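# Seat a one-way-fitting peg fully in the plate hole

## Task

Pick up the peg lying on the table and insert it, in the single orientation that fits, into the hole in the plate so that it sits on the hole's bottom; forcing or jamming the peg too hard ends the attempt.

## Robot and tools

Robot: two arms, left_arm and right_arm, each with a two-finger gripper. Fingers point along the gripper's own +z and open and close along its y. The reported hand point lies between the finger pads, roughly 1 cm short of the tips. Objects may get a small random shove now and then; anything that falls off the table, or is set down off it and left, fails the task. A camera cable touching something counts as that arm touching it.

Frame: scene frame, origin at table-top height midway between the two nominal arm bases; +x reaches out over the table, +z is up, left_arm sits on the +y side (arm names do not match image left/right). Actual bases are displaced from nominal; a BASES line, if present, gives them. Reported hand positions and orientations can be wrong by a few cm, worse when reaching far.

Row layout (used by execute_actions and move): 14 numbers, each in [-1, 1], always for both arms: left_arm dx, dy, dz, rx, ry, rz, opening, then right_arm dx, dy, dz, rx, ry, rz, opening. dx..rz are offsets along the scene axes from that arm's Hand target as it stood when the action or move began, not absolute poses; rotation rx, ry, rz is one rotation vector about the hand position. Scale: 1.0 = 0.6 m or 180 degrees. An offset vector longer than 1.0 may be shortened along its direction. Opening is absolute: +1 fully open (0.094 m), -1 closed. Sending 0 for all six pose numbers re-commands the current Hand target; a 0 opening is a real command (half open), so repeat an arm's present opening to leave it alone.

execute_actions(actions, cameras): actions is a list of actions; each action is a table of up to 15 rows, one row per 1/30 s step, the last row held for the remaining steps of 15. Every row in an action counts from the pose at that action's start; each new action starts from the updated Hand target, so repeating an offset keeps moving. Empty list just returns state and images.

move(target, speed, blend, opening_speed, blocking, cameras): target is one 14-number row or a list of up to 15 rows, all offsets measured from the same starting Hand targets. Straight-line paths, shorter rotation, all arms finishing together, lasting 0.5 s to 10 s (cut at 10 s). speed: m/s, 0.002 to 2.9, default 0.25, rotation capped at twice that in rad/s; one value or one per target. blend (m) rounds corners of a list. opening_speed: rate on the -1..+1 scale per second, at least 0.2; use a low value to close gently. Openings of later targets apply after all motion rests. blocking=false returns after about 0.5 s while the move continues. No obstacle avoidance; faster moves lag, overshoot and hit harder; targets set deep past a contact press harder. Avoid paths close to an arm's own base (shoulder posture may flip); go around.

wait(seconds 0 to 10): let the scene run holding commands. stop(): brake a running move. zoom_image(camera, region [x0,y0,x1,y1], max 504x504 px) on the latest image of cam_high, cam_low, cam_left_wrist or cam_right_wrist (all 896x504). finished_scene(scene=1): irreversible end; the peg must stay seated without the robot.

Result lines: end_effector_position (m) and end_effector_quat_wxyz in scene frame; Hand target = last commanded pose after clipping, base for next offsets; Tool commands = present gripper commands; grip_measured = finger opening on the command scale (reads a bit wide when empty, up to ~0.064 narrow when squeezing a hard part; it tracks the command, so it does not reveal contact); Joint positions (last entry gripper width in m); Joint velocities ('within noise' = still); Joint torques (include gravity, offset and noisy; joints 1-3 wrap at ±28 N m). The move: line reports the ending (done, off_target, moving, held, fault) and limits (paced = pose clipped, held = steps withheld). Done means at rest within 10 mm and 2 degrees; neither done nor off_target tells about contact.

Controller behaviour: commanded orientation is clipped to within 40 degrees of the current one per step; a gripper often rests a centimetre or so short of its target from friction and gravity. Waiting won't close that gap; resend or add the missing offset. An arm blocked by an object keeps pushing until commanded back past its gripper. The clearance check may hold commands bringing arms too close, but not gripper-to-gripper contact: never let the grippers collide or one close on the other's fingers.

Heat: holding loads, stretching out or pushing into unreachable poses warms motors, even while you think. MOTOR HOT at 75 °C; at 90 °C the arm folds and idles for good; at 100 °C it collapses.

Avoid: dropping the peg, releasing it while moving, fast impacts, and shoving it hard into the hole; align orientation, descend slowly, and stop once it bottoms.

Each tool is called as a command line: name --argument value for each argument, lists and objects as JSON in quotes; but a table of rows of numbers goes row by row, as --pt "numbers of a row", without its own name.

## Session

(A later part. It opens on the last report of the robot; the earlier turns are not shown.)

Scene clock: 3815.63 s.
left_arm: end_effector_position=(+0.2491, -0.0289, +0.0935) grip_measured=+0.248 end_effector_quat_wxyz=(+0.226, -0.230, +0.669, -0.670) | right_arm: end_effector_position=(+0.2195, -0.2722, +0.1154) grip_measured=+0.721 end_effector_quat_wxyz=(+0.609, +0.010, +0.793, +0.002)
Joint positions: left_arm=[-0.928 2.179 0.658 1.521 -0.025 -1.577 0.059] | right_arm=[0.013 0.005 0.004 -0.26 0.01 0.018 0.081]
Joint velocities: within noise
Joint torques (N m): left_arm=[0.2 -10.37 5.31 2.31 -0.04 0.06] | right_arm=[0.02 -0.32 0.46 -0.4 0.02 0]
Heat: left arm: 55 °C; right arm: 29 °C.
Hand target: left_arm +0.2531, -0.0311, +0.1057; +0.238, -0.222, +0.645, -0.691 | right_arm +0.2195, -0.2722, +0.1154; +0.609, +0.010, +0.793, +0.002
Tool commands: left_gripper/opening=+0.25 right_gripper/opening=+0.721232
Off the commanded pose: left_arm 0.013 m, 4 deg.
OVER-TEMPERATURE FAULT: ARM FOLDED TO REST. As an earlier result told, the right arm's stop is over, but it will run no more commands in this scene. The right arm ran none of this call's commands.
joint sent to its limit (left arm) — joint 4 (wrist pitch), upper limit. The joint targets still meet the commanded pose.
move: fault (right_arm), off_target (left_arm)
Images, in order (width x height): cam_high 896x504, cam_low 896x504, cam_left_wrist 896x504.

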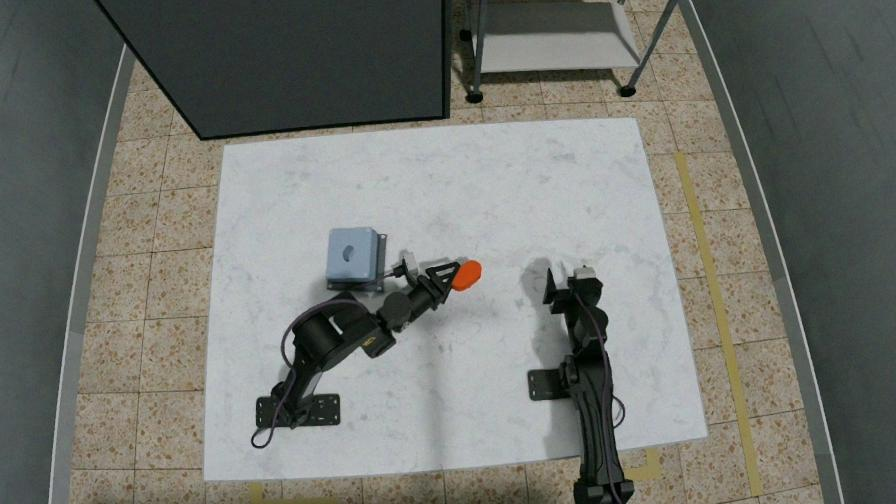

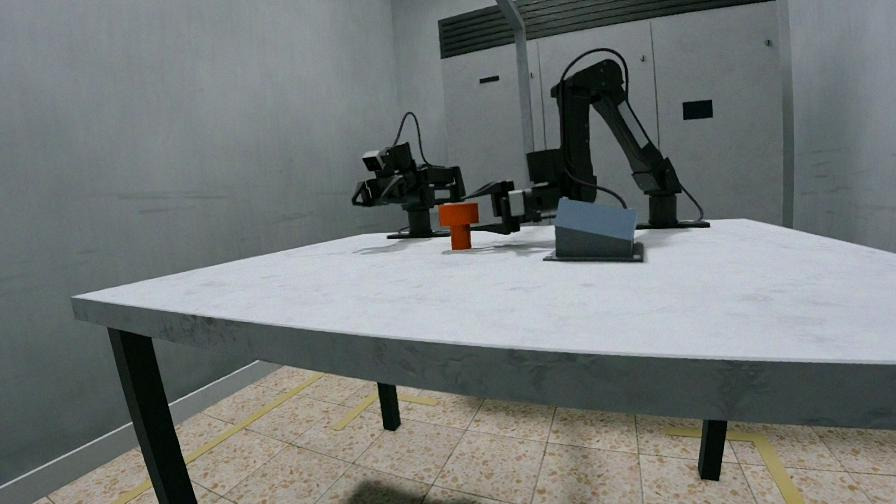

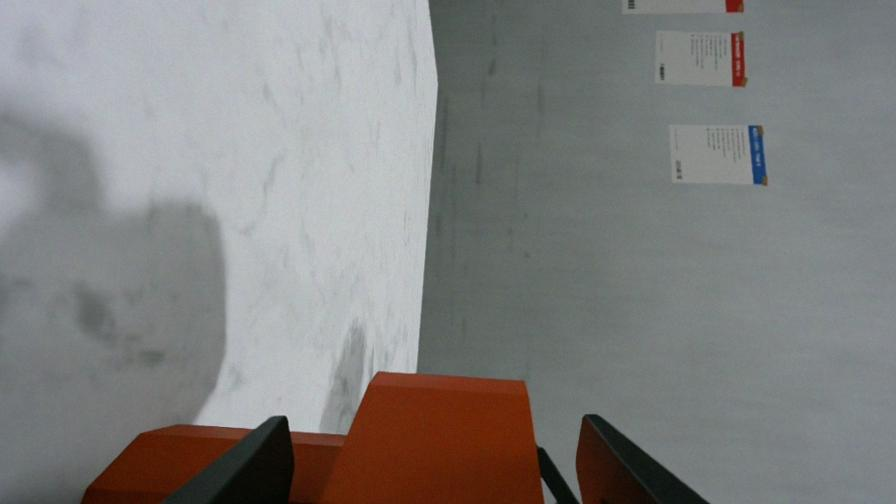

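move --target '[-0.075, 0.096, 0.003, 0, 0, 0, 0.25, 0, 0, 0, 0, 0, 0, 0.72]' --speed 0.08 --cameras '["cam_low", "cam_left_wrist", "cam_high"]'

zoom_image --camera "cam_low" --region '[420, 190, 504, 256]'

Scene clock: 3833.77 s.
left_arm: end_effector_position=(+0.2097, +0.0249, +0.0920) grip_measured=+0.249 end_effector_quat_wxyz=(+0.217, -0.239, +0.696, -0.641) | right_arm: end_effector_position=(+0.2195, -0.2722, +0.1154) grip_measured=+0.721 end_effector_quat_wxyz=(+0.609, +0.010, +0.793, +0.002)
Joint positions: left_arm=[-0.928 1.987 0.377 1.525 -0.025 -1.578 0.059] | right_arm=[0.013 0.005 0.004 -0.26 0.01 0.018 0.081]
Joint velocities: within noise
Joint torques (N m): left_arm=[-0.43 -10.86 2.55 2.29 -0.11 0.04] | right_arm=[0.01 -0.32 0.46 -0.4 0.01 0]
Heat: left arm: 57 °C; right arm: 29 °C.
Hand target: left_arm +0.2081, +0.0265, +0.1074; +0.238, -0.222, +0.645, -0.691 | right_arm +0.2195, -0.2722, +0.1154; +0.609, +0.010, +0.793, +0.002
Tool commands: left_gripper/opening=+0.25 right_gripper/opening=+0.721232
Off the commanded pose: left_arm 0.016 m, 9 deg.
OVER-TEMPERATURE FAULT: ARM FOLDED TO REST. As an earlier result told, the right arm's stop is over, but it will run no more commands in this scene. The right arm ran none of this call's commands.
joint sent to its limit (left arm) — joint 4 (wrist pitch), upper limit. The joint targets are off in orientation, not in position.
move: fault (right_arm), off_target (left_arm)
Images, in order (width x height): cam_high 896x504, cam_low 896x504, cam_left_wrist 896x504.

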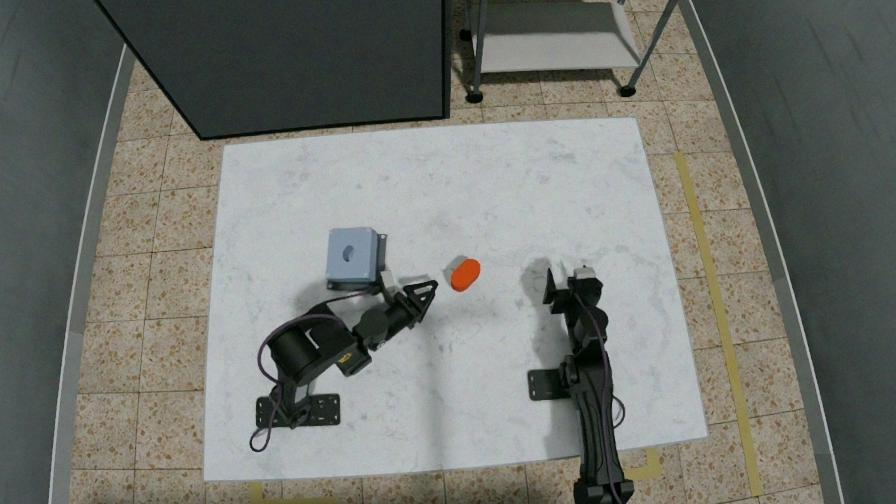

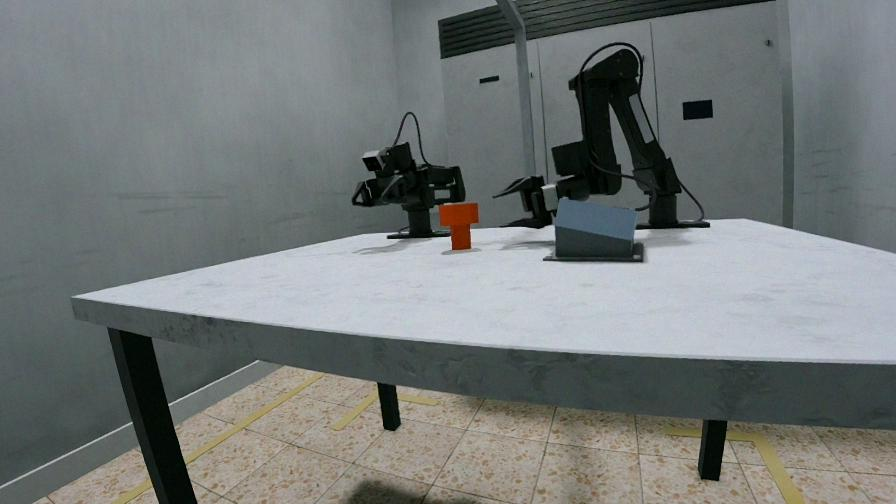

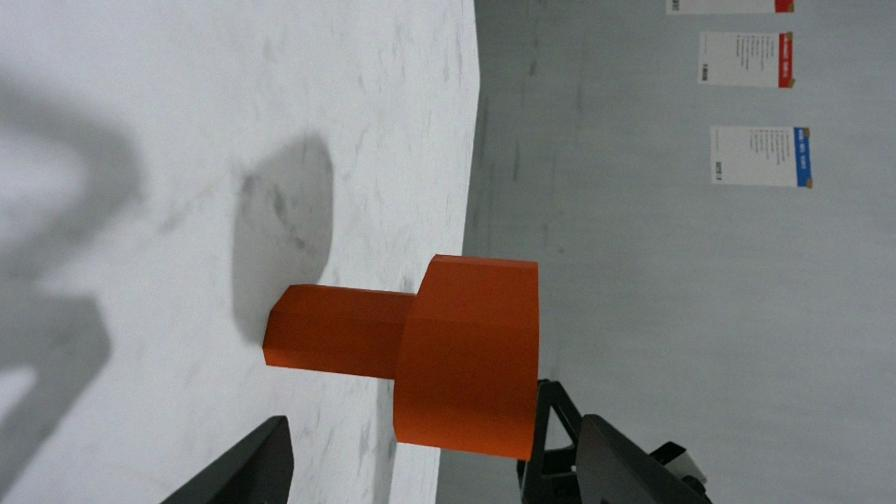

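Scaled by 6.000 from the camera's 896x504 image, which has a finer 1280x720 frame.

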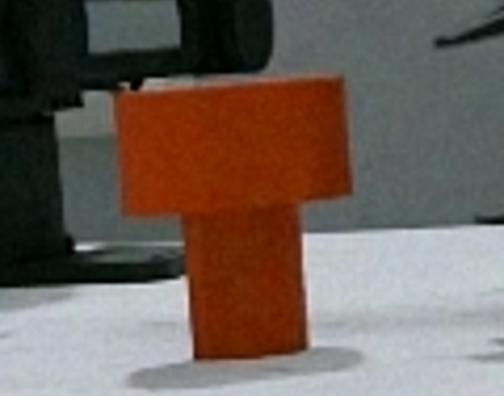

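move --pt "-0.062 0.078 0.133 0 0 0 0.25 0 0 0 0 0 0 0.72" --pt "-0.097 0.1225 0.138 0.5633 -0.0741 -0.3782 0.8 0 0 0 0 0 0 0.72" --speed '[0.15, 0.5]' --cameras '["cam_high", "cam_low", "cam_left_wrist"]'

Scene clock: 3892.67 s.
left_arm: end_effector_position=(+0.1547, +0.0949, +0.1911) grip_measured=+0.798 end_effector_quat_wxyz=(+0.022, +0.441, +0.897, -0.016) | right_arm: end_effector_position=(+0.2195, -0.2722, +0.1154) grip_measured=+0.721 end_effector_quat_wxyz=(+0.609, +0.010, +0.793, +0.002)
Joint positions: left_arm=[-0.919 1.796 1.809 -1.532 0.008 -0.017 0.084] | right_arm=[0.013 0.005 0.004 -0.26 0.01 0.018 0.081]
Joint velocities: within noise
Joint torques (N m): left_arm=[-0.43 -7.84 8.16 0.08 -0.07 0.04] | right_arm=[0.02 -0.32 0.46 -0.4 0.02 0]
Heat: left arm: 51 °C; right arm: 29 °C.
Hand target: left_arm +0.1499, +0.1000, +0.1903; +0.000, +0.446, +0.895, +0.000 | right_arm +0.2195, -0.2722, +0.1154; +0.609, +0.010, +0.793, +0.002
Tool commands: left_gripper/opening=+0.8 right_gripper/opening=+0.721232
Off the commanded pose: left_arm 0.007 m, 3 deg.
OVER-TEMPERATURE FAULT: ARM FOLDED TO REST. As an earlier result told, the right arm's stop is over, but it will run no more commands in this scene. The right arm ran none of this call's commands.
joint sent to its limit (left arm) — joint 4 (wrist pitch), lower limit. The joint targets still meet the commanded pose.
move: fault (right_arm), off_target (left_arm); target 2's new opening was sent with left_arm's hand 0.007 m and 3 deg from that target
Images, in order (width x height): cam_high 896x504, cam_low 896x504, cam_left_wrist 896x504.

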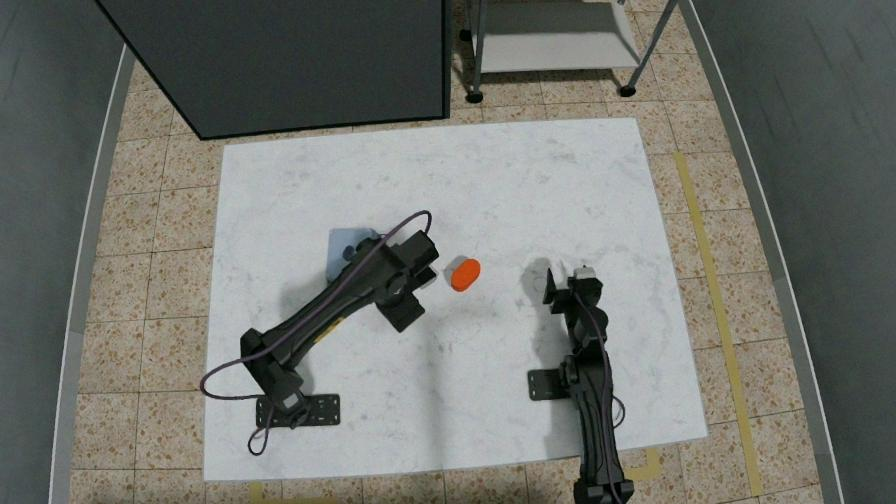

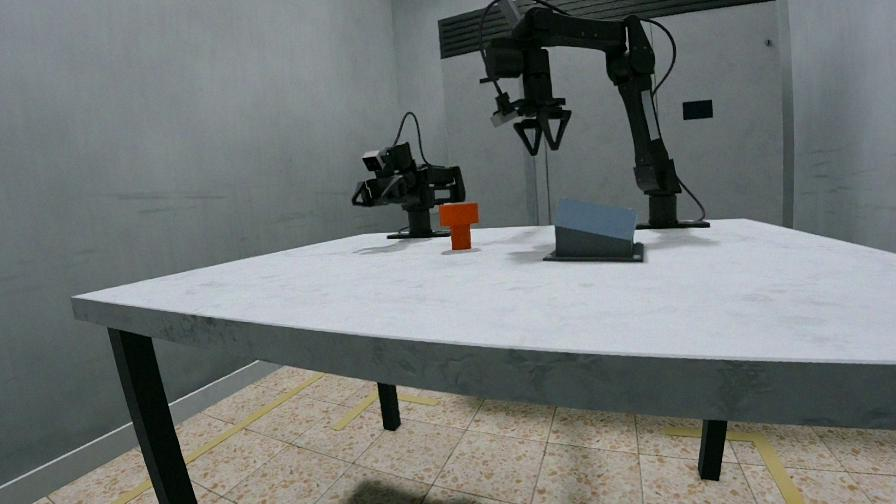

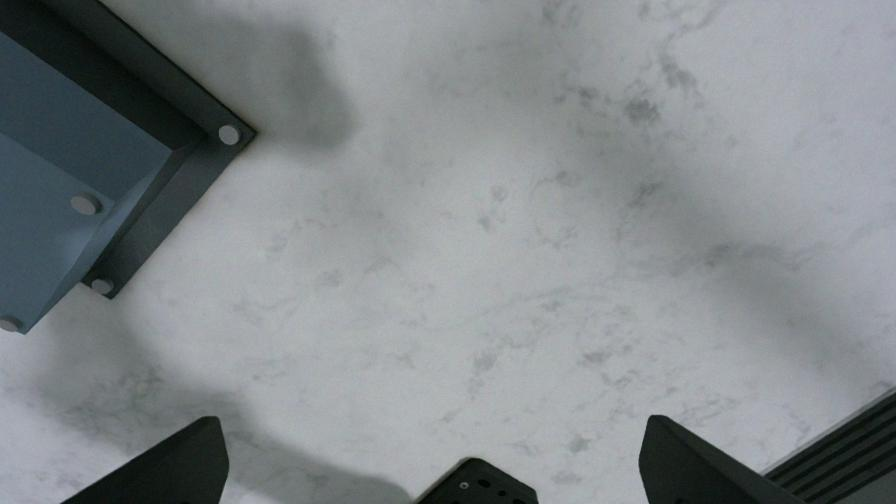

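move --target '[0.1592, -0.2483, -0.01, 0, 0, 0, 0.8, 0, 0, 0, 0, 0, 0, 0.72]' --speed 0.15 --cameras '["cam_high", "cam_low", "cam_left_wrist"]'

Scene clock: 3912.40 s.
left_arm: end_effector_position=(+0.2527, -0.0536, +0.1970) grip_measured=+0.798 end_effector_quat_wxyz=(+0.153, +0.439, +0.881, -0.085) | right_arm: end_effector_position=(+0.2195, -0.2722, +0.1154) grip_measured=+0.721 end_effector_quat_wxyz=(+0.609, +0.010, +0.793, +0.002)
Joint positions: left_arm=[-0.94 2.391 2.699 -1.528 0.006 -0.028 0.084] | right_arm=[0.013 0.005 0.004 -0.26 0.01 0.018 0.081]
Joint velocities: within noise
Joint torques (N m): left_arm=[-0.62 -12.37 7.84 0.54 -0.06 -0.07] | right_arm=[0.02 -0.32 0.46 -0.4 0.01 0]
Heat: left arm: 50 °C; right arm: 29 °C.
Hand target: left_arm +0.2455, -0.0489, +0.1842; +0.000, +0.446, +0.895, +0.000 | right_arm +0.2195, -0.2722, +0.1154; +0.609, +0.010, +0.793, +0.002
Tool commands: left_gripper/opening=+0.8 right_gripper/opening=+0.721232
Off the commanded pose: left_arm 0.015 m, 20 deg.
OVER-TEMPERATURE FAULT: ARM FOLDED TO REST. As an earlier result told, the right arm's stop is over, but it will run no more commands in this scene. The right arm ran none of this call's commands.
joint sent to its limit (left arm) — joint 4 (wrist pitch), lower limit. The joint targets are off in orientation, not in position.
move: fault (right_arm), off_target (left_arm)
Images, in order (width x height): cam_high 896x504, cam_low 896x504, cam_left_wrist 896x504.

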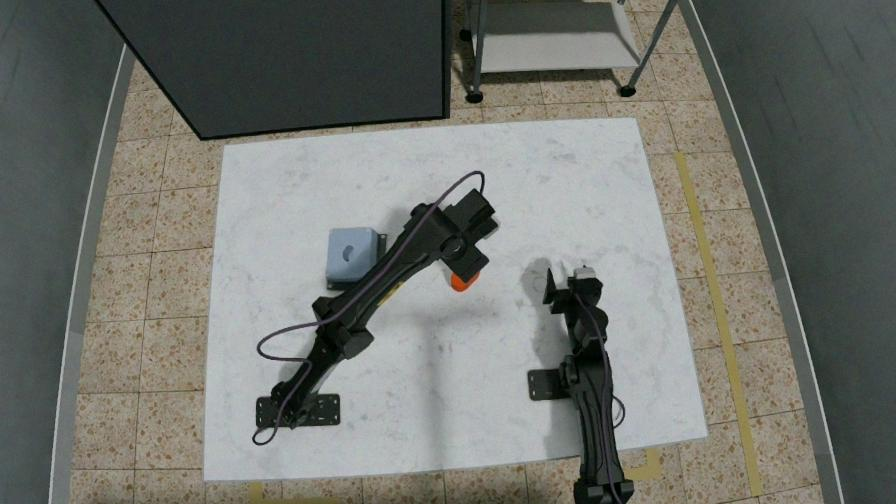

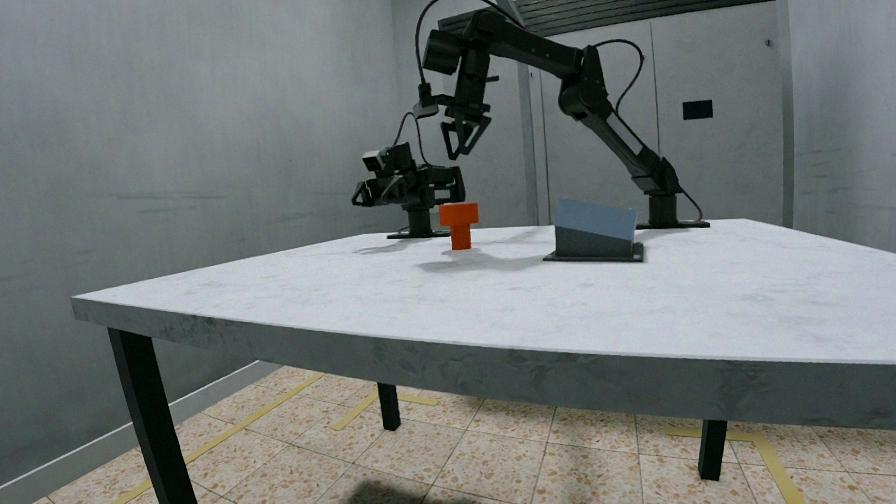

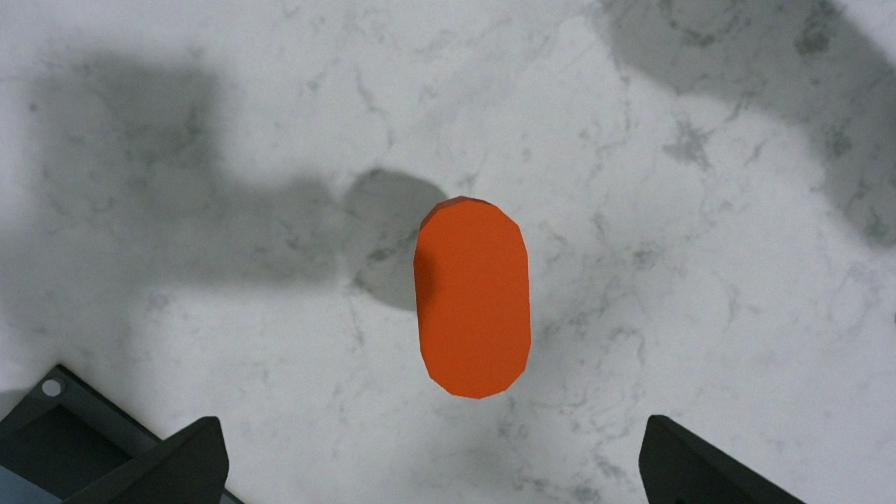

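move --target '[0.0, 0.0, -0.055, 0, 0, 0.025, 0.8, 0, 0, 0, 0, 0, 0, 0.72]' --speed 0.08 --cameras '["cam_low", "cam_left_wrist"]'

Scene clock: 4005.53 s.
left_arm: end_effector_position=(+0.2550, -0.0559, +0.1726) grip_measured=+0.798 end_effector_quat_wxyz=(+0.129, +0.406, +0.902, -0.077) | right_arm: end_effector_position=(+0.2195, -0.2722, +0.1154) grip_measured=+0.721 end_effector_quat_wxyz=(+0.609, +0.010, +0.793, +0.002)
Joint positions: left_arm=[-0.94 2.44 2.699 -1.528 0.003 -0.106 0.084] | right_arm=[0.013 0.005 0.004 -0.26 0.01 0.018 0.081]
Joint velocities: within noise
Joint torques (N m): left_arm=[-0.65 -12.48 6.12 0.47 -0.04 -0.09] | right_arm=[0.02 -0.32 0.46 -0.4 0.02 0]
Heat: left arm: 55 °C; right arm: 29 °C.
Hand target: left_arm +0.2454, -0.0489, +0.1512; +0.000, +0.411, +0.912, +0.000 | right_arm +0.2195, -0.2722, +0.1154; +0.609, +0.010, +0.793, +0.002
Tool commands: left_gripper/opening=+0.8 right_gripper/opening=+0.721232
Off the commanded pose: left_arm 0.024 m, 17 deg.
OVER-TEMPERATURE FAULT: ARM FOLDED TO REST. As an earlier result told, the right arm's stop is over, but it will run no more commands in this scene. The right arm ran none of this call's commands.
joint sent to its limit (left arm) — joint 4 (wrist pitch), lower limit. The joint targets are off in orientation, not in position.
move: fault (right_arm), off_target (left_arm)
Images, in order (width x height): cam_low 896x504, cam_left_wrist 896x504.

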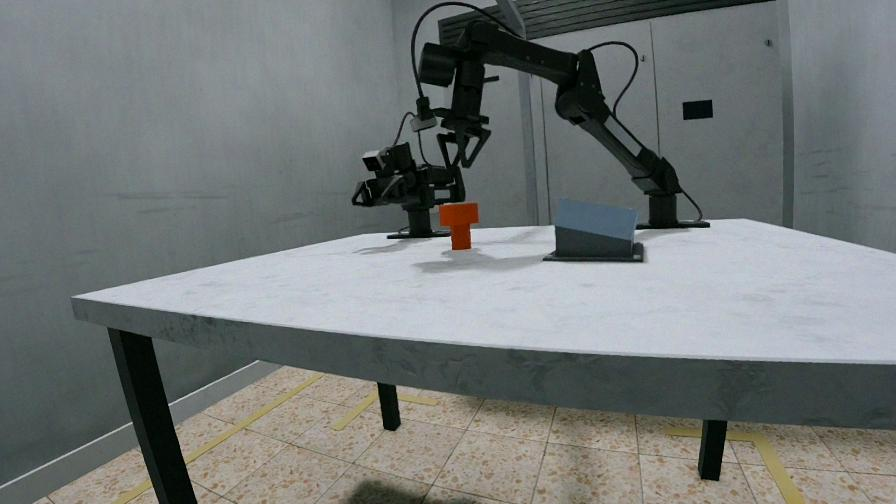

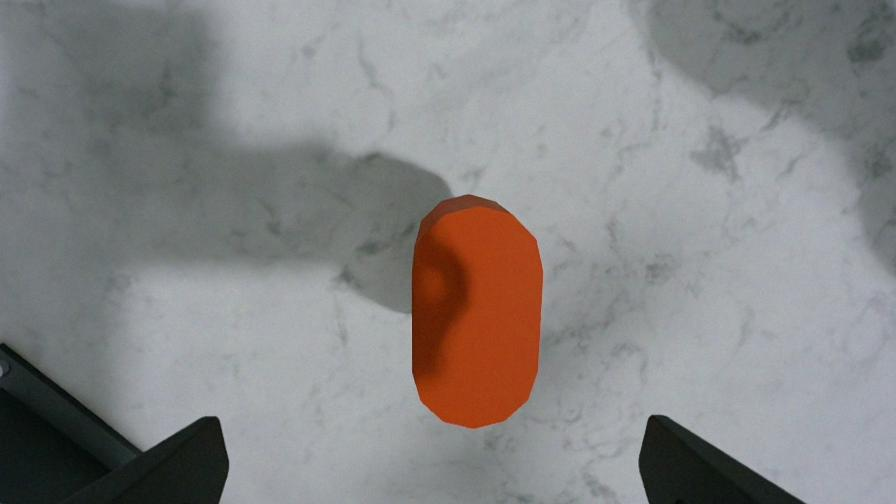

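move --target '[0.0047, -0.0305, -0.0353, -0.0625, -0.0553, 0, 0.8, 0, 0, 0, 0, 0, 0, 0.72]' --speed 0.1 --cameras '["cam_low", "cam_left_wrist"]'

Scene clock: 4168.27 s.
left_arm: end_effector_position=(+0.2517, -0.0701, +0.1272) grip_measured=+0.798 end_effector_quat_wxyz=(+0.119, +0.408, +0.903, -0.059) | right_arm: end_effector_position=(+0.2195, -0.2722, +0.1154) grip_measured=+0.721 end_effector_quat_wxyz=(+0.609, +0.010, +0.793, +0.002)
Joint positions: left_arm=[-0.971 2.44 2.514 -1.379 -0.027 -0.13 0.084] | right_arm=[0.013 0.005 0.004 -0.26 0.01 0.018 0.081]
Joint velocities: within noise
Joint torques (N m): left_arm=[-0.38 -17.57 5.08 0.87 -0.1 -0.09] | right_arm=[0.02 -0.32 0.46 -0.4 0.02 0]
Heat: left arm: 61 °C; right arm: 29 °C.
Hand target: left_arm +0.2482, -0.0672, +0.1300; +0.119, +0.407, +0.904, -0.054 | right_arm +0.2195, -0.2722, +0.1154; +0.609, +0.010, +0.793, +0.002
Tool commands: left_gripper/opening=+0.8 right_gripper/opening=+0.721232
Off the commanded pose: left_arm 0.005 m, 1 deg.
OVER-TEMPERATURE FAULT: ARM FOLDED TO REST. As an earlier result told, the right arm's stop is over, but it will run no more commands in this scene. The right arm ran none of this call's commands.
move: fault (right_arm)
Images, in order (width x height): cam_low 896x504, cam_left_wrist 896x504.

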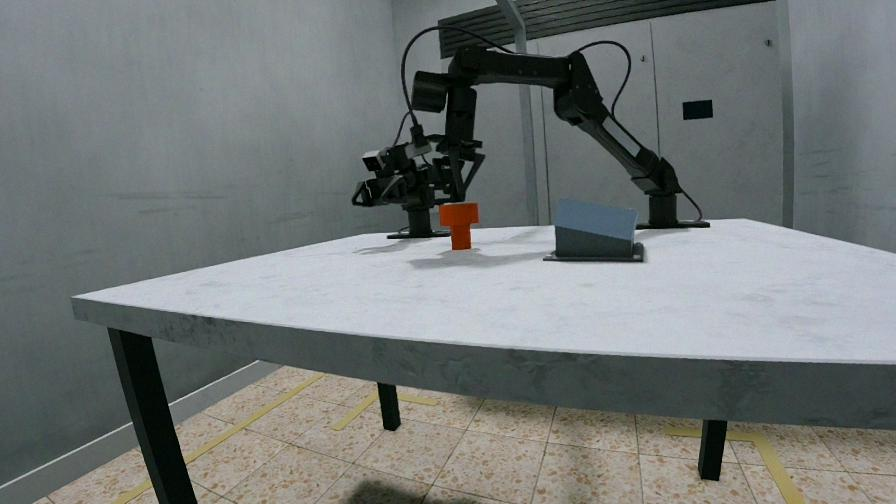

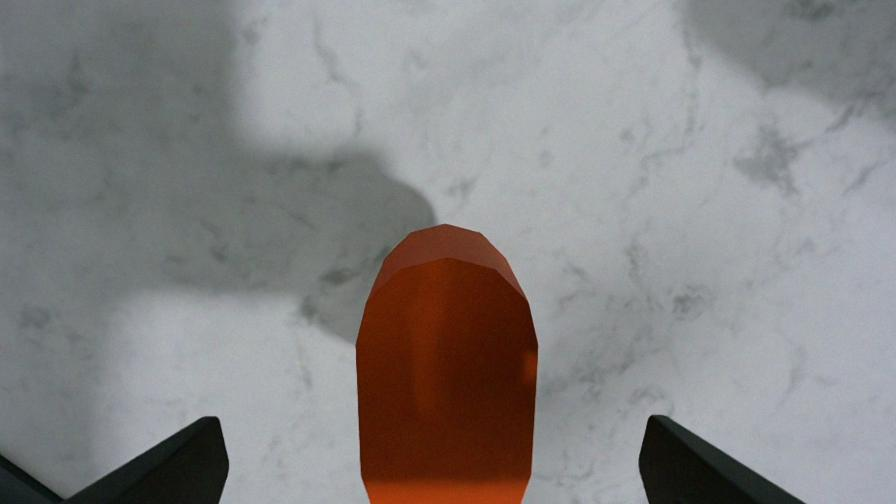

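move --target '[-0.006, 0.0, -0.0667, 0, 0, 0, 0.8, 0, 0, 0, 0, 0, 0, 0.72]' --speed 0.08 --cameras '["cam_low", "cam_left_wrist"]'

zoom_image --camera "cam_low" --region '[400, 130, 526, 256]'

Scene clock: 4188.50 s.
left_arm: end_effector_position=(+0.2485, -0.0685, +0.0722) grip_measured=+0.798 end_effector_quat_wxyz=(+0.107, +0.408, +0.905, -0.051) | right_arm: end_effector_position=(+0.2195, -0.2722, +0.1154) grip_measured=+0.721 end_effector_quat_wxyz=(+0.609, +0.010, +0.793, +0.002)
Joint positions: left_arm=[-0.974 2.397 2.221 -1.16 -0.028 -0.136 0.084] | right_arm=[0.013 0.005 0.004 -0.26 0.01 0.018 0.081]
Joint velocities: within noise
Joint torques (N m): left_arm=[-0.59 -20.33 5.35 0.82 -0.11 -0.08] | right_arm=[0.01 -0.31 0.44 -0.4 0.02 0]
Heat: left arm: 70 °C; right arm: 29 °C.
Hand target: left_arm +0.2446, -0.0672, +0.0899; +0.119, +0.407, +0.904, -0.054 | right_arm +0.2195, -0.2722, +0.1154; +0.609, +0.010, +0.793, +0.002
Tool commands: left_gripper/opening=+0.8 right_gripper/opening=+0.721232
Off the commanded pose: left_arm 0.018 m, 1 deg.
OVER-TEMPERATURE FAULT: ARM FOLDED TO REST. As an earlier result told, the right arm's stop is over, but it will run no more commands in this scene. The right arm ran none of this call's commands.
move: fault (right_arm), off_target (left_arm)
Images, in order (width x height): cam_low 896x504, cam_left_wrist 896x504.

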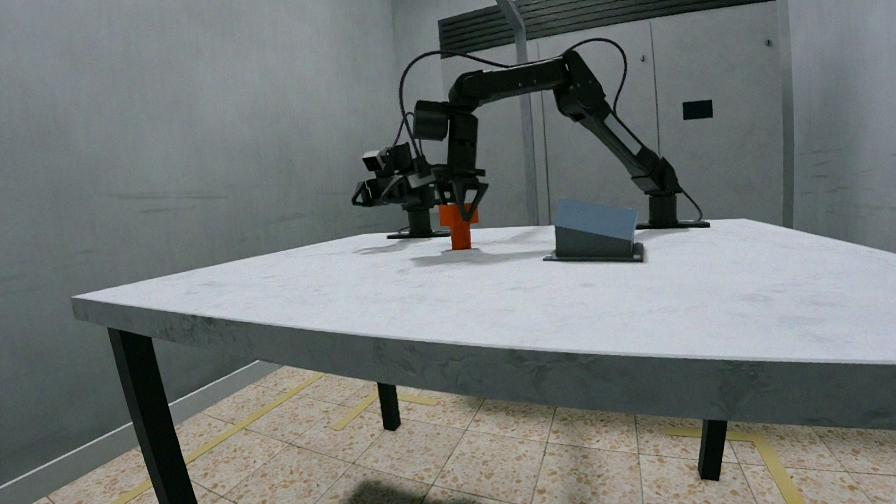

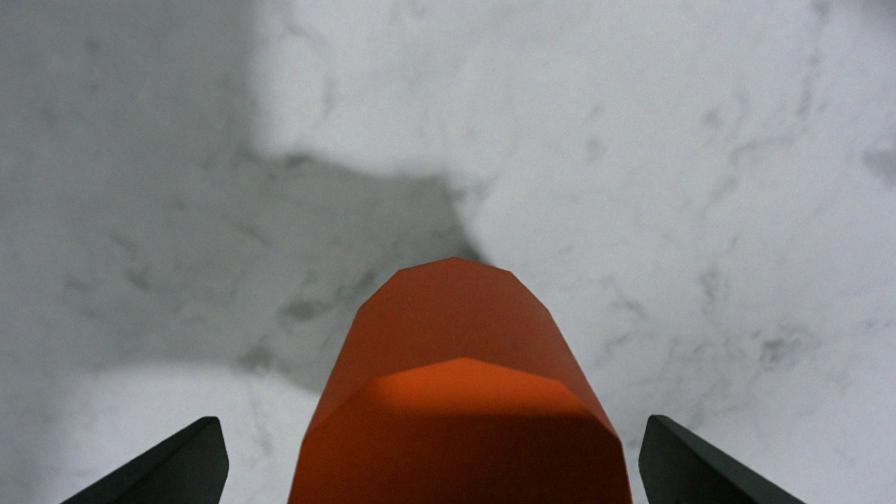

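Scaled by 4.000 from the camera's 896x504 image, which has a finer 1280x720 frame.

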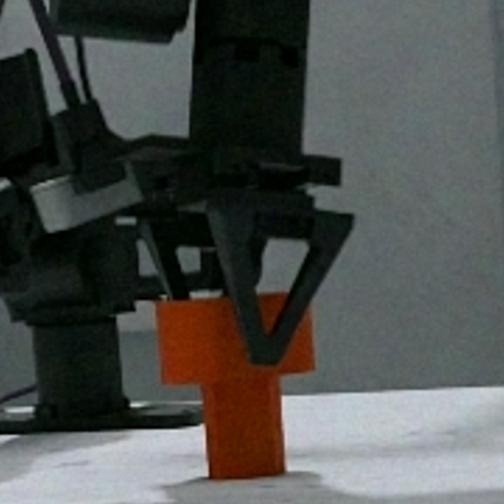

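move --pt "-0.012 -0.0105 0 0 0 0 0.8 0 0 0 0 0 0 0.72" --pt "-0.012 -0.0105 0 0 0 0 -0.3 0 0 0 0 0 0 0.72" --speed 0.06 --opening_speed 0.8 --cameras '["cam_low", "cam_left_wrist"]'

zoom_image --camera "cam_low" --region '[400, 130, 526, 256]'

Scene clock: 4207.40 s.
left_arm: end_effector_position=(+0.2415, -0.0735, +0.0724) grip_measured=-0.051 end_effector_quat_wxyz=(+0.110, +0.408, +0.905, -0.047) | right_arm: end_effector_position=(+0.2195, -0.2722, +0.1154) grip_measured=+0.721 end_effector_quat_wxyz=(+0.609, +0.010, +0.793, +0.002)
Joint positions: left_arm=[-0.996 2.397 2.221 -1.159 -0.042 -0.156 0.045] | right_arm=[0.013 0.005 0.004 -0.26 0.01 0.018 0.081]
Joint velocities: within noise
Joint torques (N m): left_arm=[-0.47 -19.59 6.37 0.74 -0.02 -0.08] | right_arm=[0.02 -0.32 0.46 -0.4 0.02 0.01]
Heat: left arm: 72 °C; right arm: 29 °C.
Hand target: left_arm +0.2375, -0.0735, +0.0900; +0.119, +0.407, +0.904, -0.054 | right_arm +0.2195, -0.2722, +0.1154; +0.609, +0.010, +0.793, +0.002
Tool commands: left_gripper/opening=-0.3 right_gripper/opening=+0.721232
Off the commanded pose: left_arm 0.018 m, 1 deg.
OVER-TEMPERATURE FAULT: ARM FOLDED TO REST. As an earlier result told, the right arm's stop is over, but it will run no more commands in this scene. The right arm ran none of this call's commands.
move: fault (right_arm), off_target (left_arm); target 2's new opening was sent with left_arm's hand 0.018 m and 1 deg from that target
Images, in order (width x height): cam_low 896x504, cam_left_wrist 896x504.

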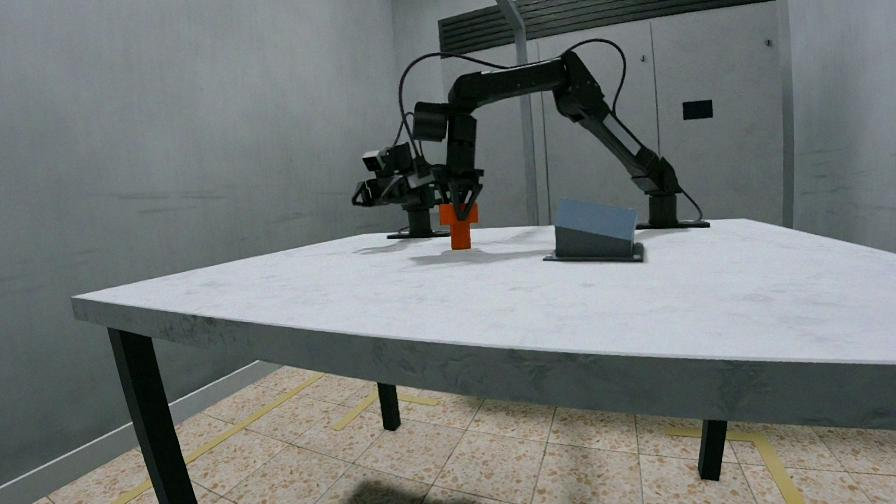

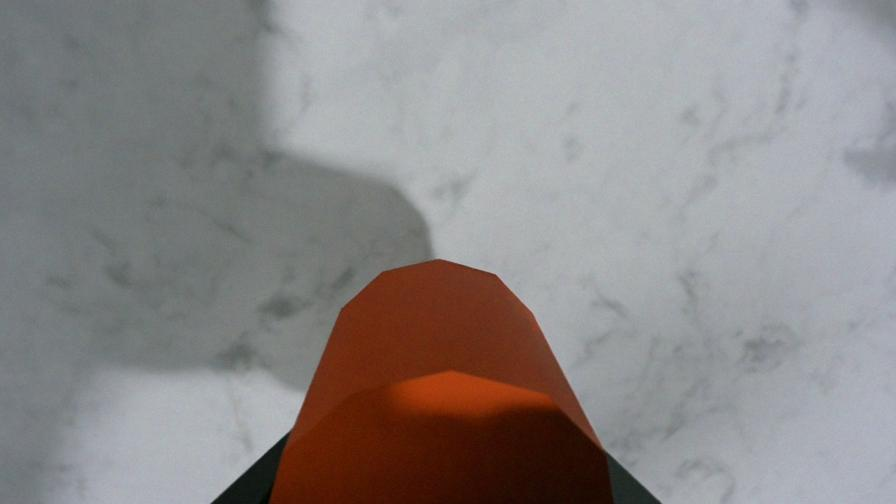

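Scaled by 4.000 from the camera's 896x504 image, which has a finer 1280x720 frame.

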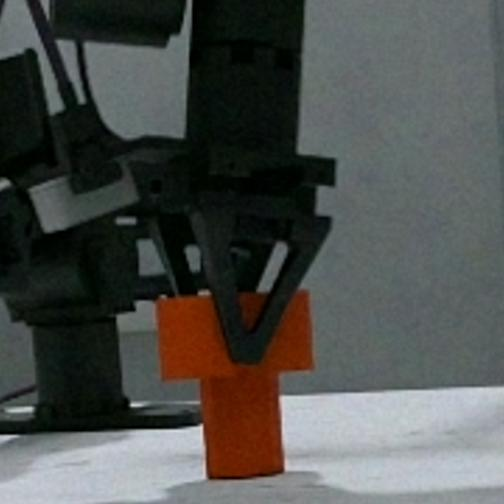

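move --pt "0 0 0.1 0 0 0 -0.3 0 0 0 0 0 0 0.72" --pt "-0.1458 0.289 0.1667 0 0 0 -0.3 0 0 0 0 0 0 0.72" --speed '[0.1, 0.2]' --blend '[0.03, 0]' --cameras '["cam_high", "cam_low", "cam_left_wrist"]'

zoom_image --camera "cam_low" --region '[440, 60, 692, 202]'

Scene clock: 4223.80 s.
left_arm: end_effector_position=(+0.1514, +0.0947, +0.1882) grip_measured=-0.051 end_effector_quat_wxyz=(+0.119, +0.408, +0.904, -0.052) | right_arm: end_effector_position=(+0.2195, -0.2722, +0.1154) grip_measured=+0.721 end_effector_quat_wxyz=(+0.609, +0.010, +0.793, +0.002)
Joint positions: left_arm=[-0.949 1.582 1.524 -1.256 -0.033 -0.109 0.045] | right_arm=[0.013 0.005 0.004 -0.26 0.01 0.018 0.081]
Joint velocities: within noise
Joint torques (N m): left_arm=[0.59 -9.69 5.49 0.87 0.03 0.01] | right_arm=[0.02 -0.32 0.46 -0.4 0.02 0]
Heat: left arm: 72 °C; right arm: 29 °C.
Hand target: left_arm +0.1499, +0.0998, +0.1900; +0.119, +0.407, +0.904, -0.054 | right_arm +0.2195, -0.2722, +0.1154; +0.609, +0.010, +0.793, +0.002
Tool commands: left_gripper/opening=-0.3 right_gripper/opening=+0.721232
Off the commanded pose: left_arm 0.006 m, 0 deg.
OVER-TEMPERATURE FAULT: ARM FOLDED TO REST. As an earlier result told, the right arm's stop is over, but it will run no more commands in this scene. The right arm ran none of this call's commands.
move: fault (right_arm)
Images, in order (width x height): cam_high 896x504, cam_low 896x504, cam_left_wrist 896x504.

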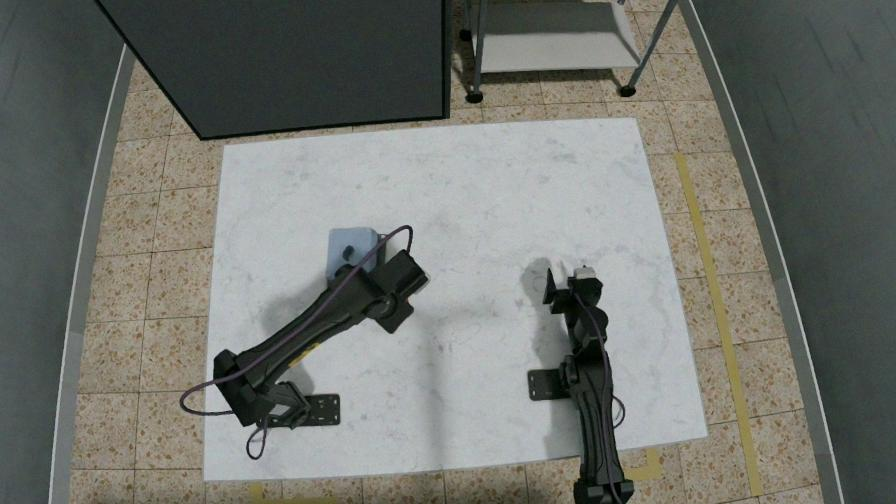

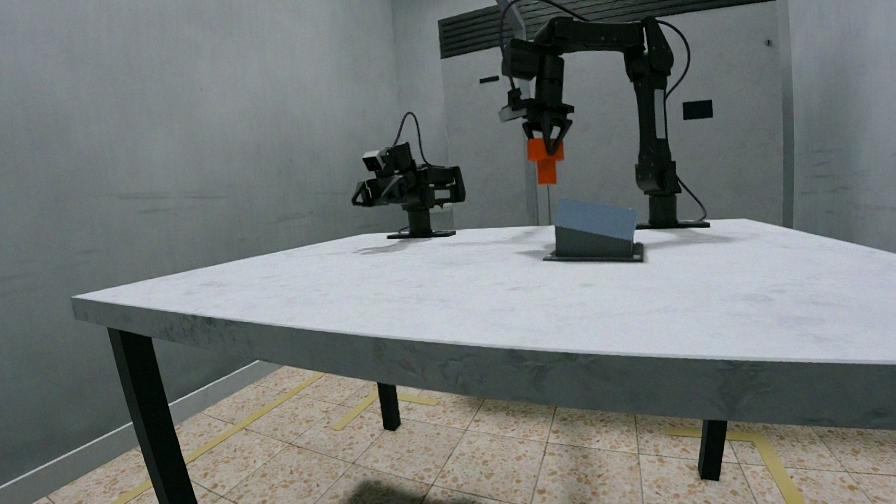

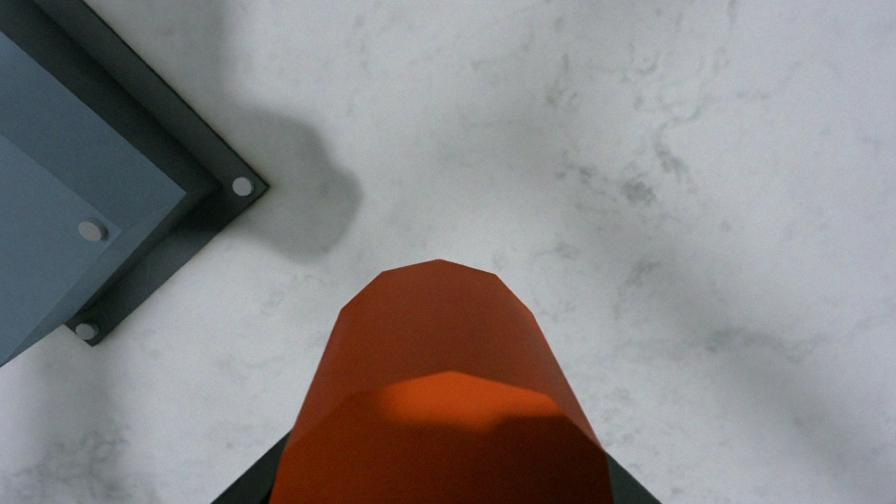

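Scaled by 2.000 from the camera's 896x504 image, which has a finer 1280x720 frame.

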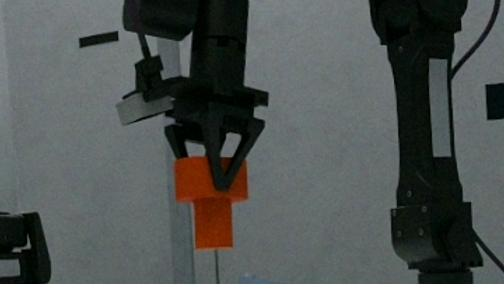

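move --target '[-0.055, 0.07, 0.0, 0, 0, 0, -0.3, 0, 0, 0, 0, 0, 0, 0.72]' --speed 0.15 --cameras '["cam_left_wrist"]'

Scene clock: 4235.87 s.
left_arm: end_effector_position=(+0.1219, +0.1368, +0.1909) grip_measured=-0.051 end_effector_quat_wxyz=(+0.124, +0.407, +0.903, -0.055) | right_arm: end_effector_position=(+0.2195, -0.2722, +0.1154) grip_measured=+0.721 end_effector_quat_wxyz=(+0.609, +0.010, +0.793, +0.002)
Joint positions: left_arm=[-0.949 1.379 1.348 -1.27 -0.032 -0.109 0.045] | right_arm=[0.013 0.005 0.004 -0.26 0.01 0.018 0.081]
Joint velocities: within noise
Joint torques (N m): left_arm=[-0.18 -7.05 5.46 0.81 0 -0.05] | right_arm=[0.01 -0.32 0.46 -0.4 0.01 0]
Heat: left arm: 65 °C; right arm: 29 °C.
Hand target: left_arm +0.1169, +0.1419, +0.1900; +0.119, +0.407, +0.904, -0.054 | right_arm +0.2195, -0.2722, +0.1154; +0.609, +0.010, +0.793, +0.002
Tool commands: left_gripper/opening=-0.3 right_gripper/opening=+0.721232
Off the commanded pose: left_arm 0.007 m, 1 deg.
OVER-TEMPERATURE FAULT: ARM FOLDED TO REST. As an earlier result told, the right arm's stop is over, but it will run no more commands in this scene. The right arm ran none of this call's commands.
move: fault (right_arm)
Images, in order (width x height): cam_left_wrist 896x504.

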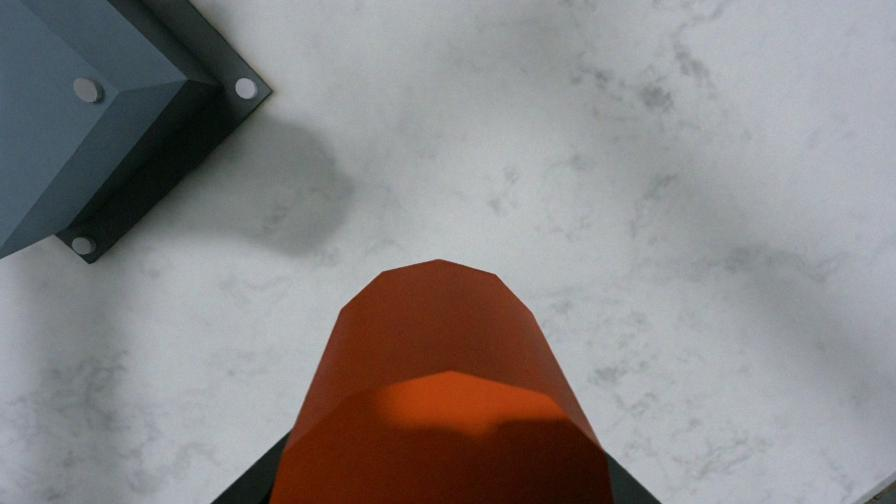

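zoom_image --camera "cam_left_wrist" --region '[312, 240, 564, 400]'

Scaled by 2.000 from the camera's 896x504 image, which has a finer 1280x720 frame.

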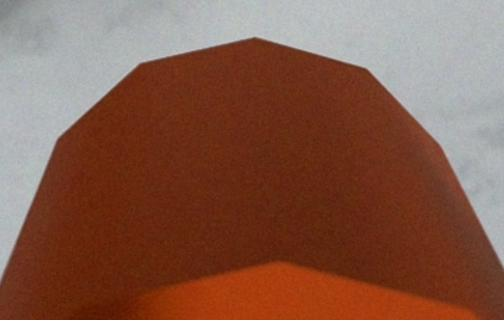

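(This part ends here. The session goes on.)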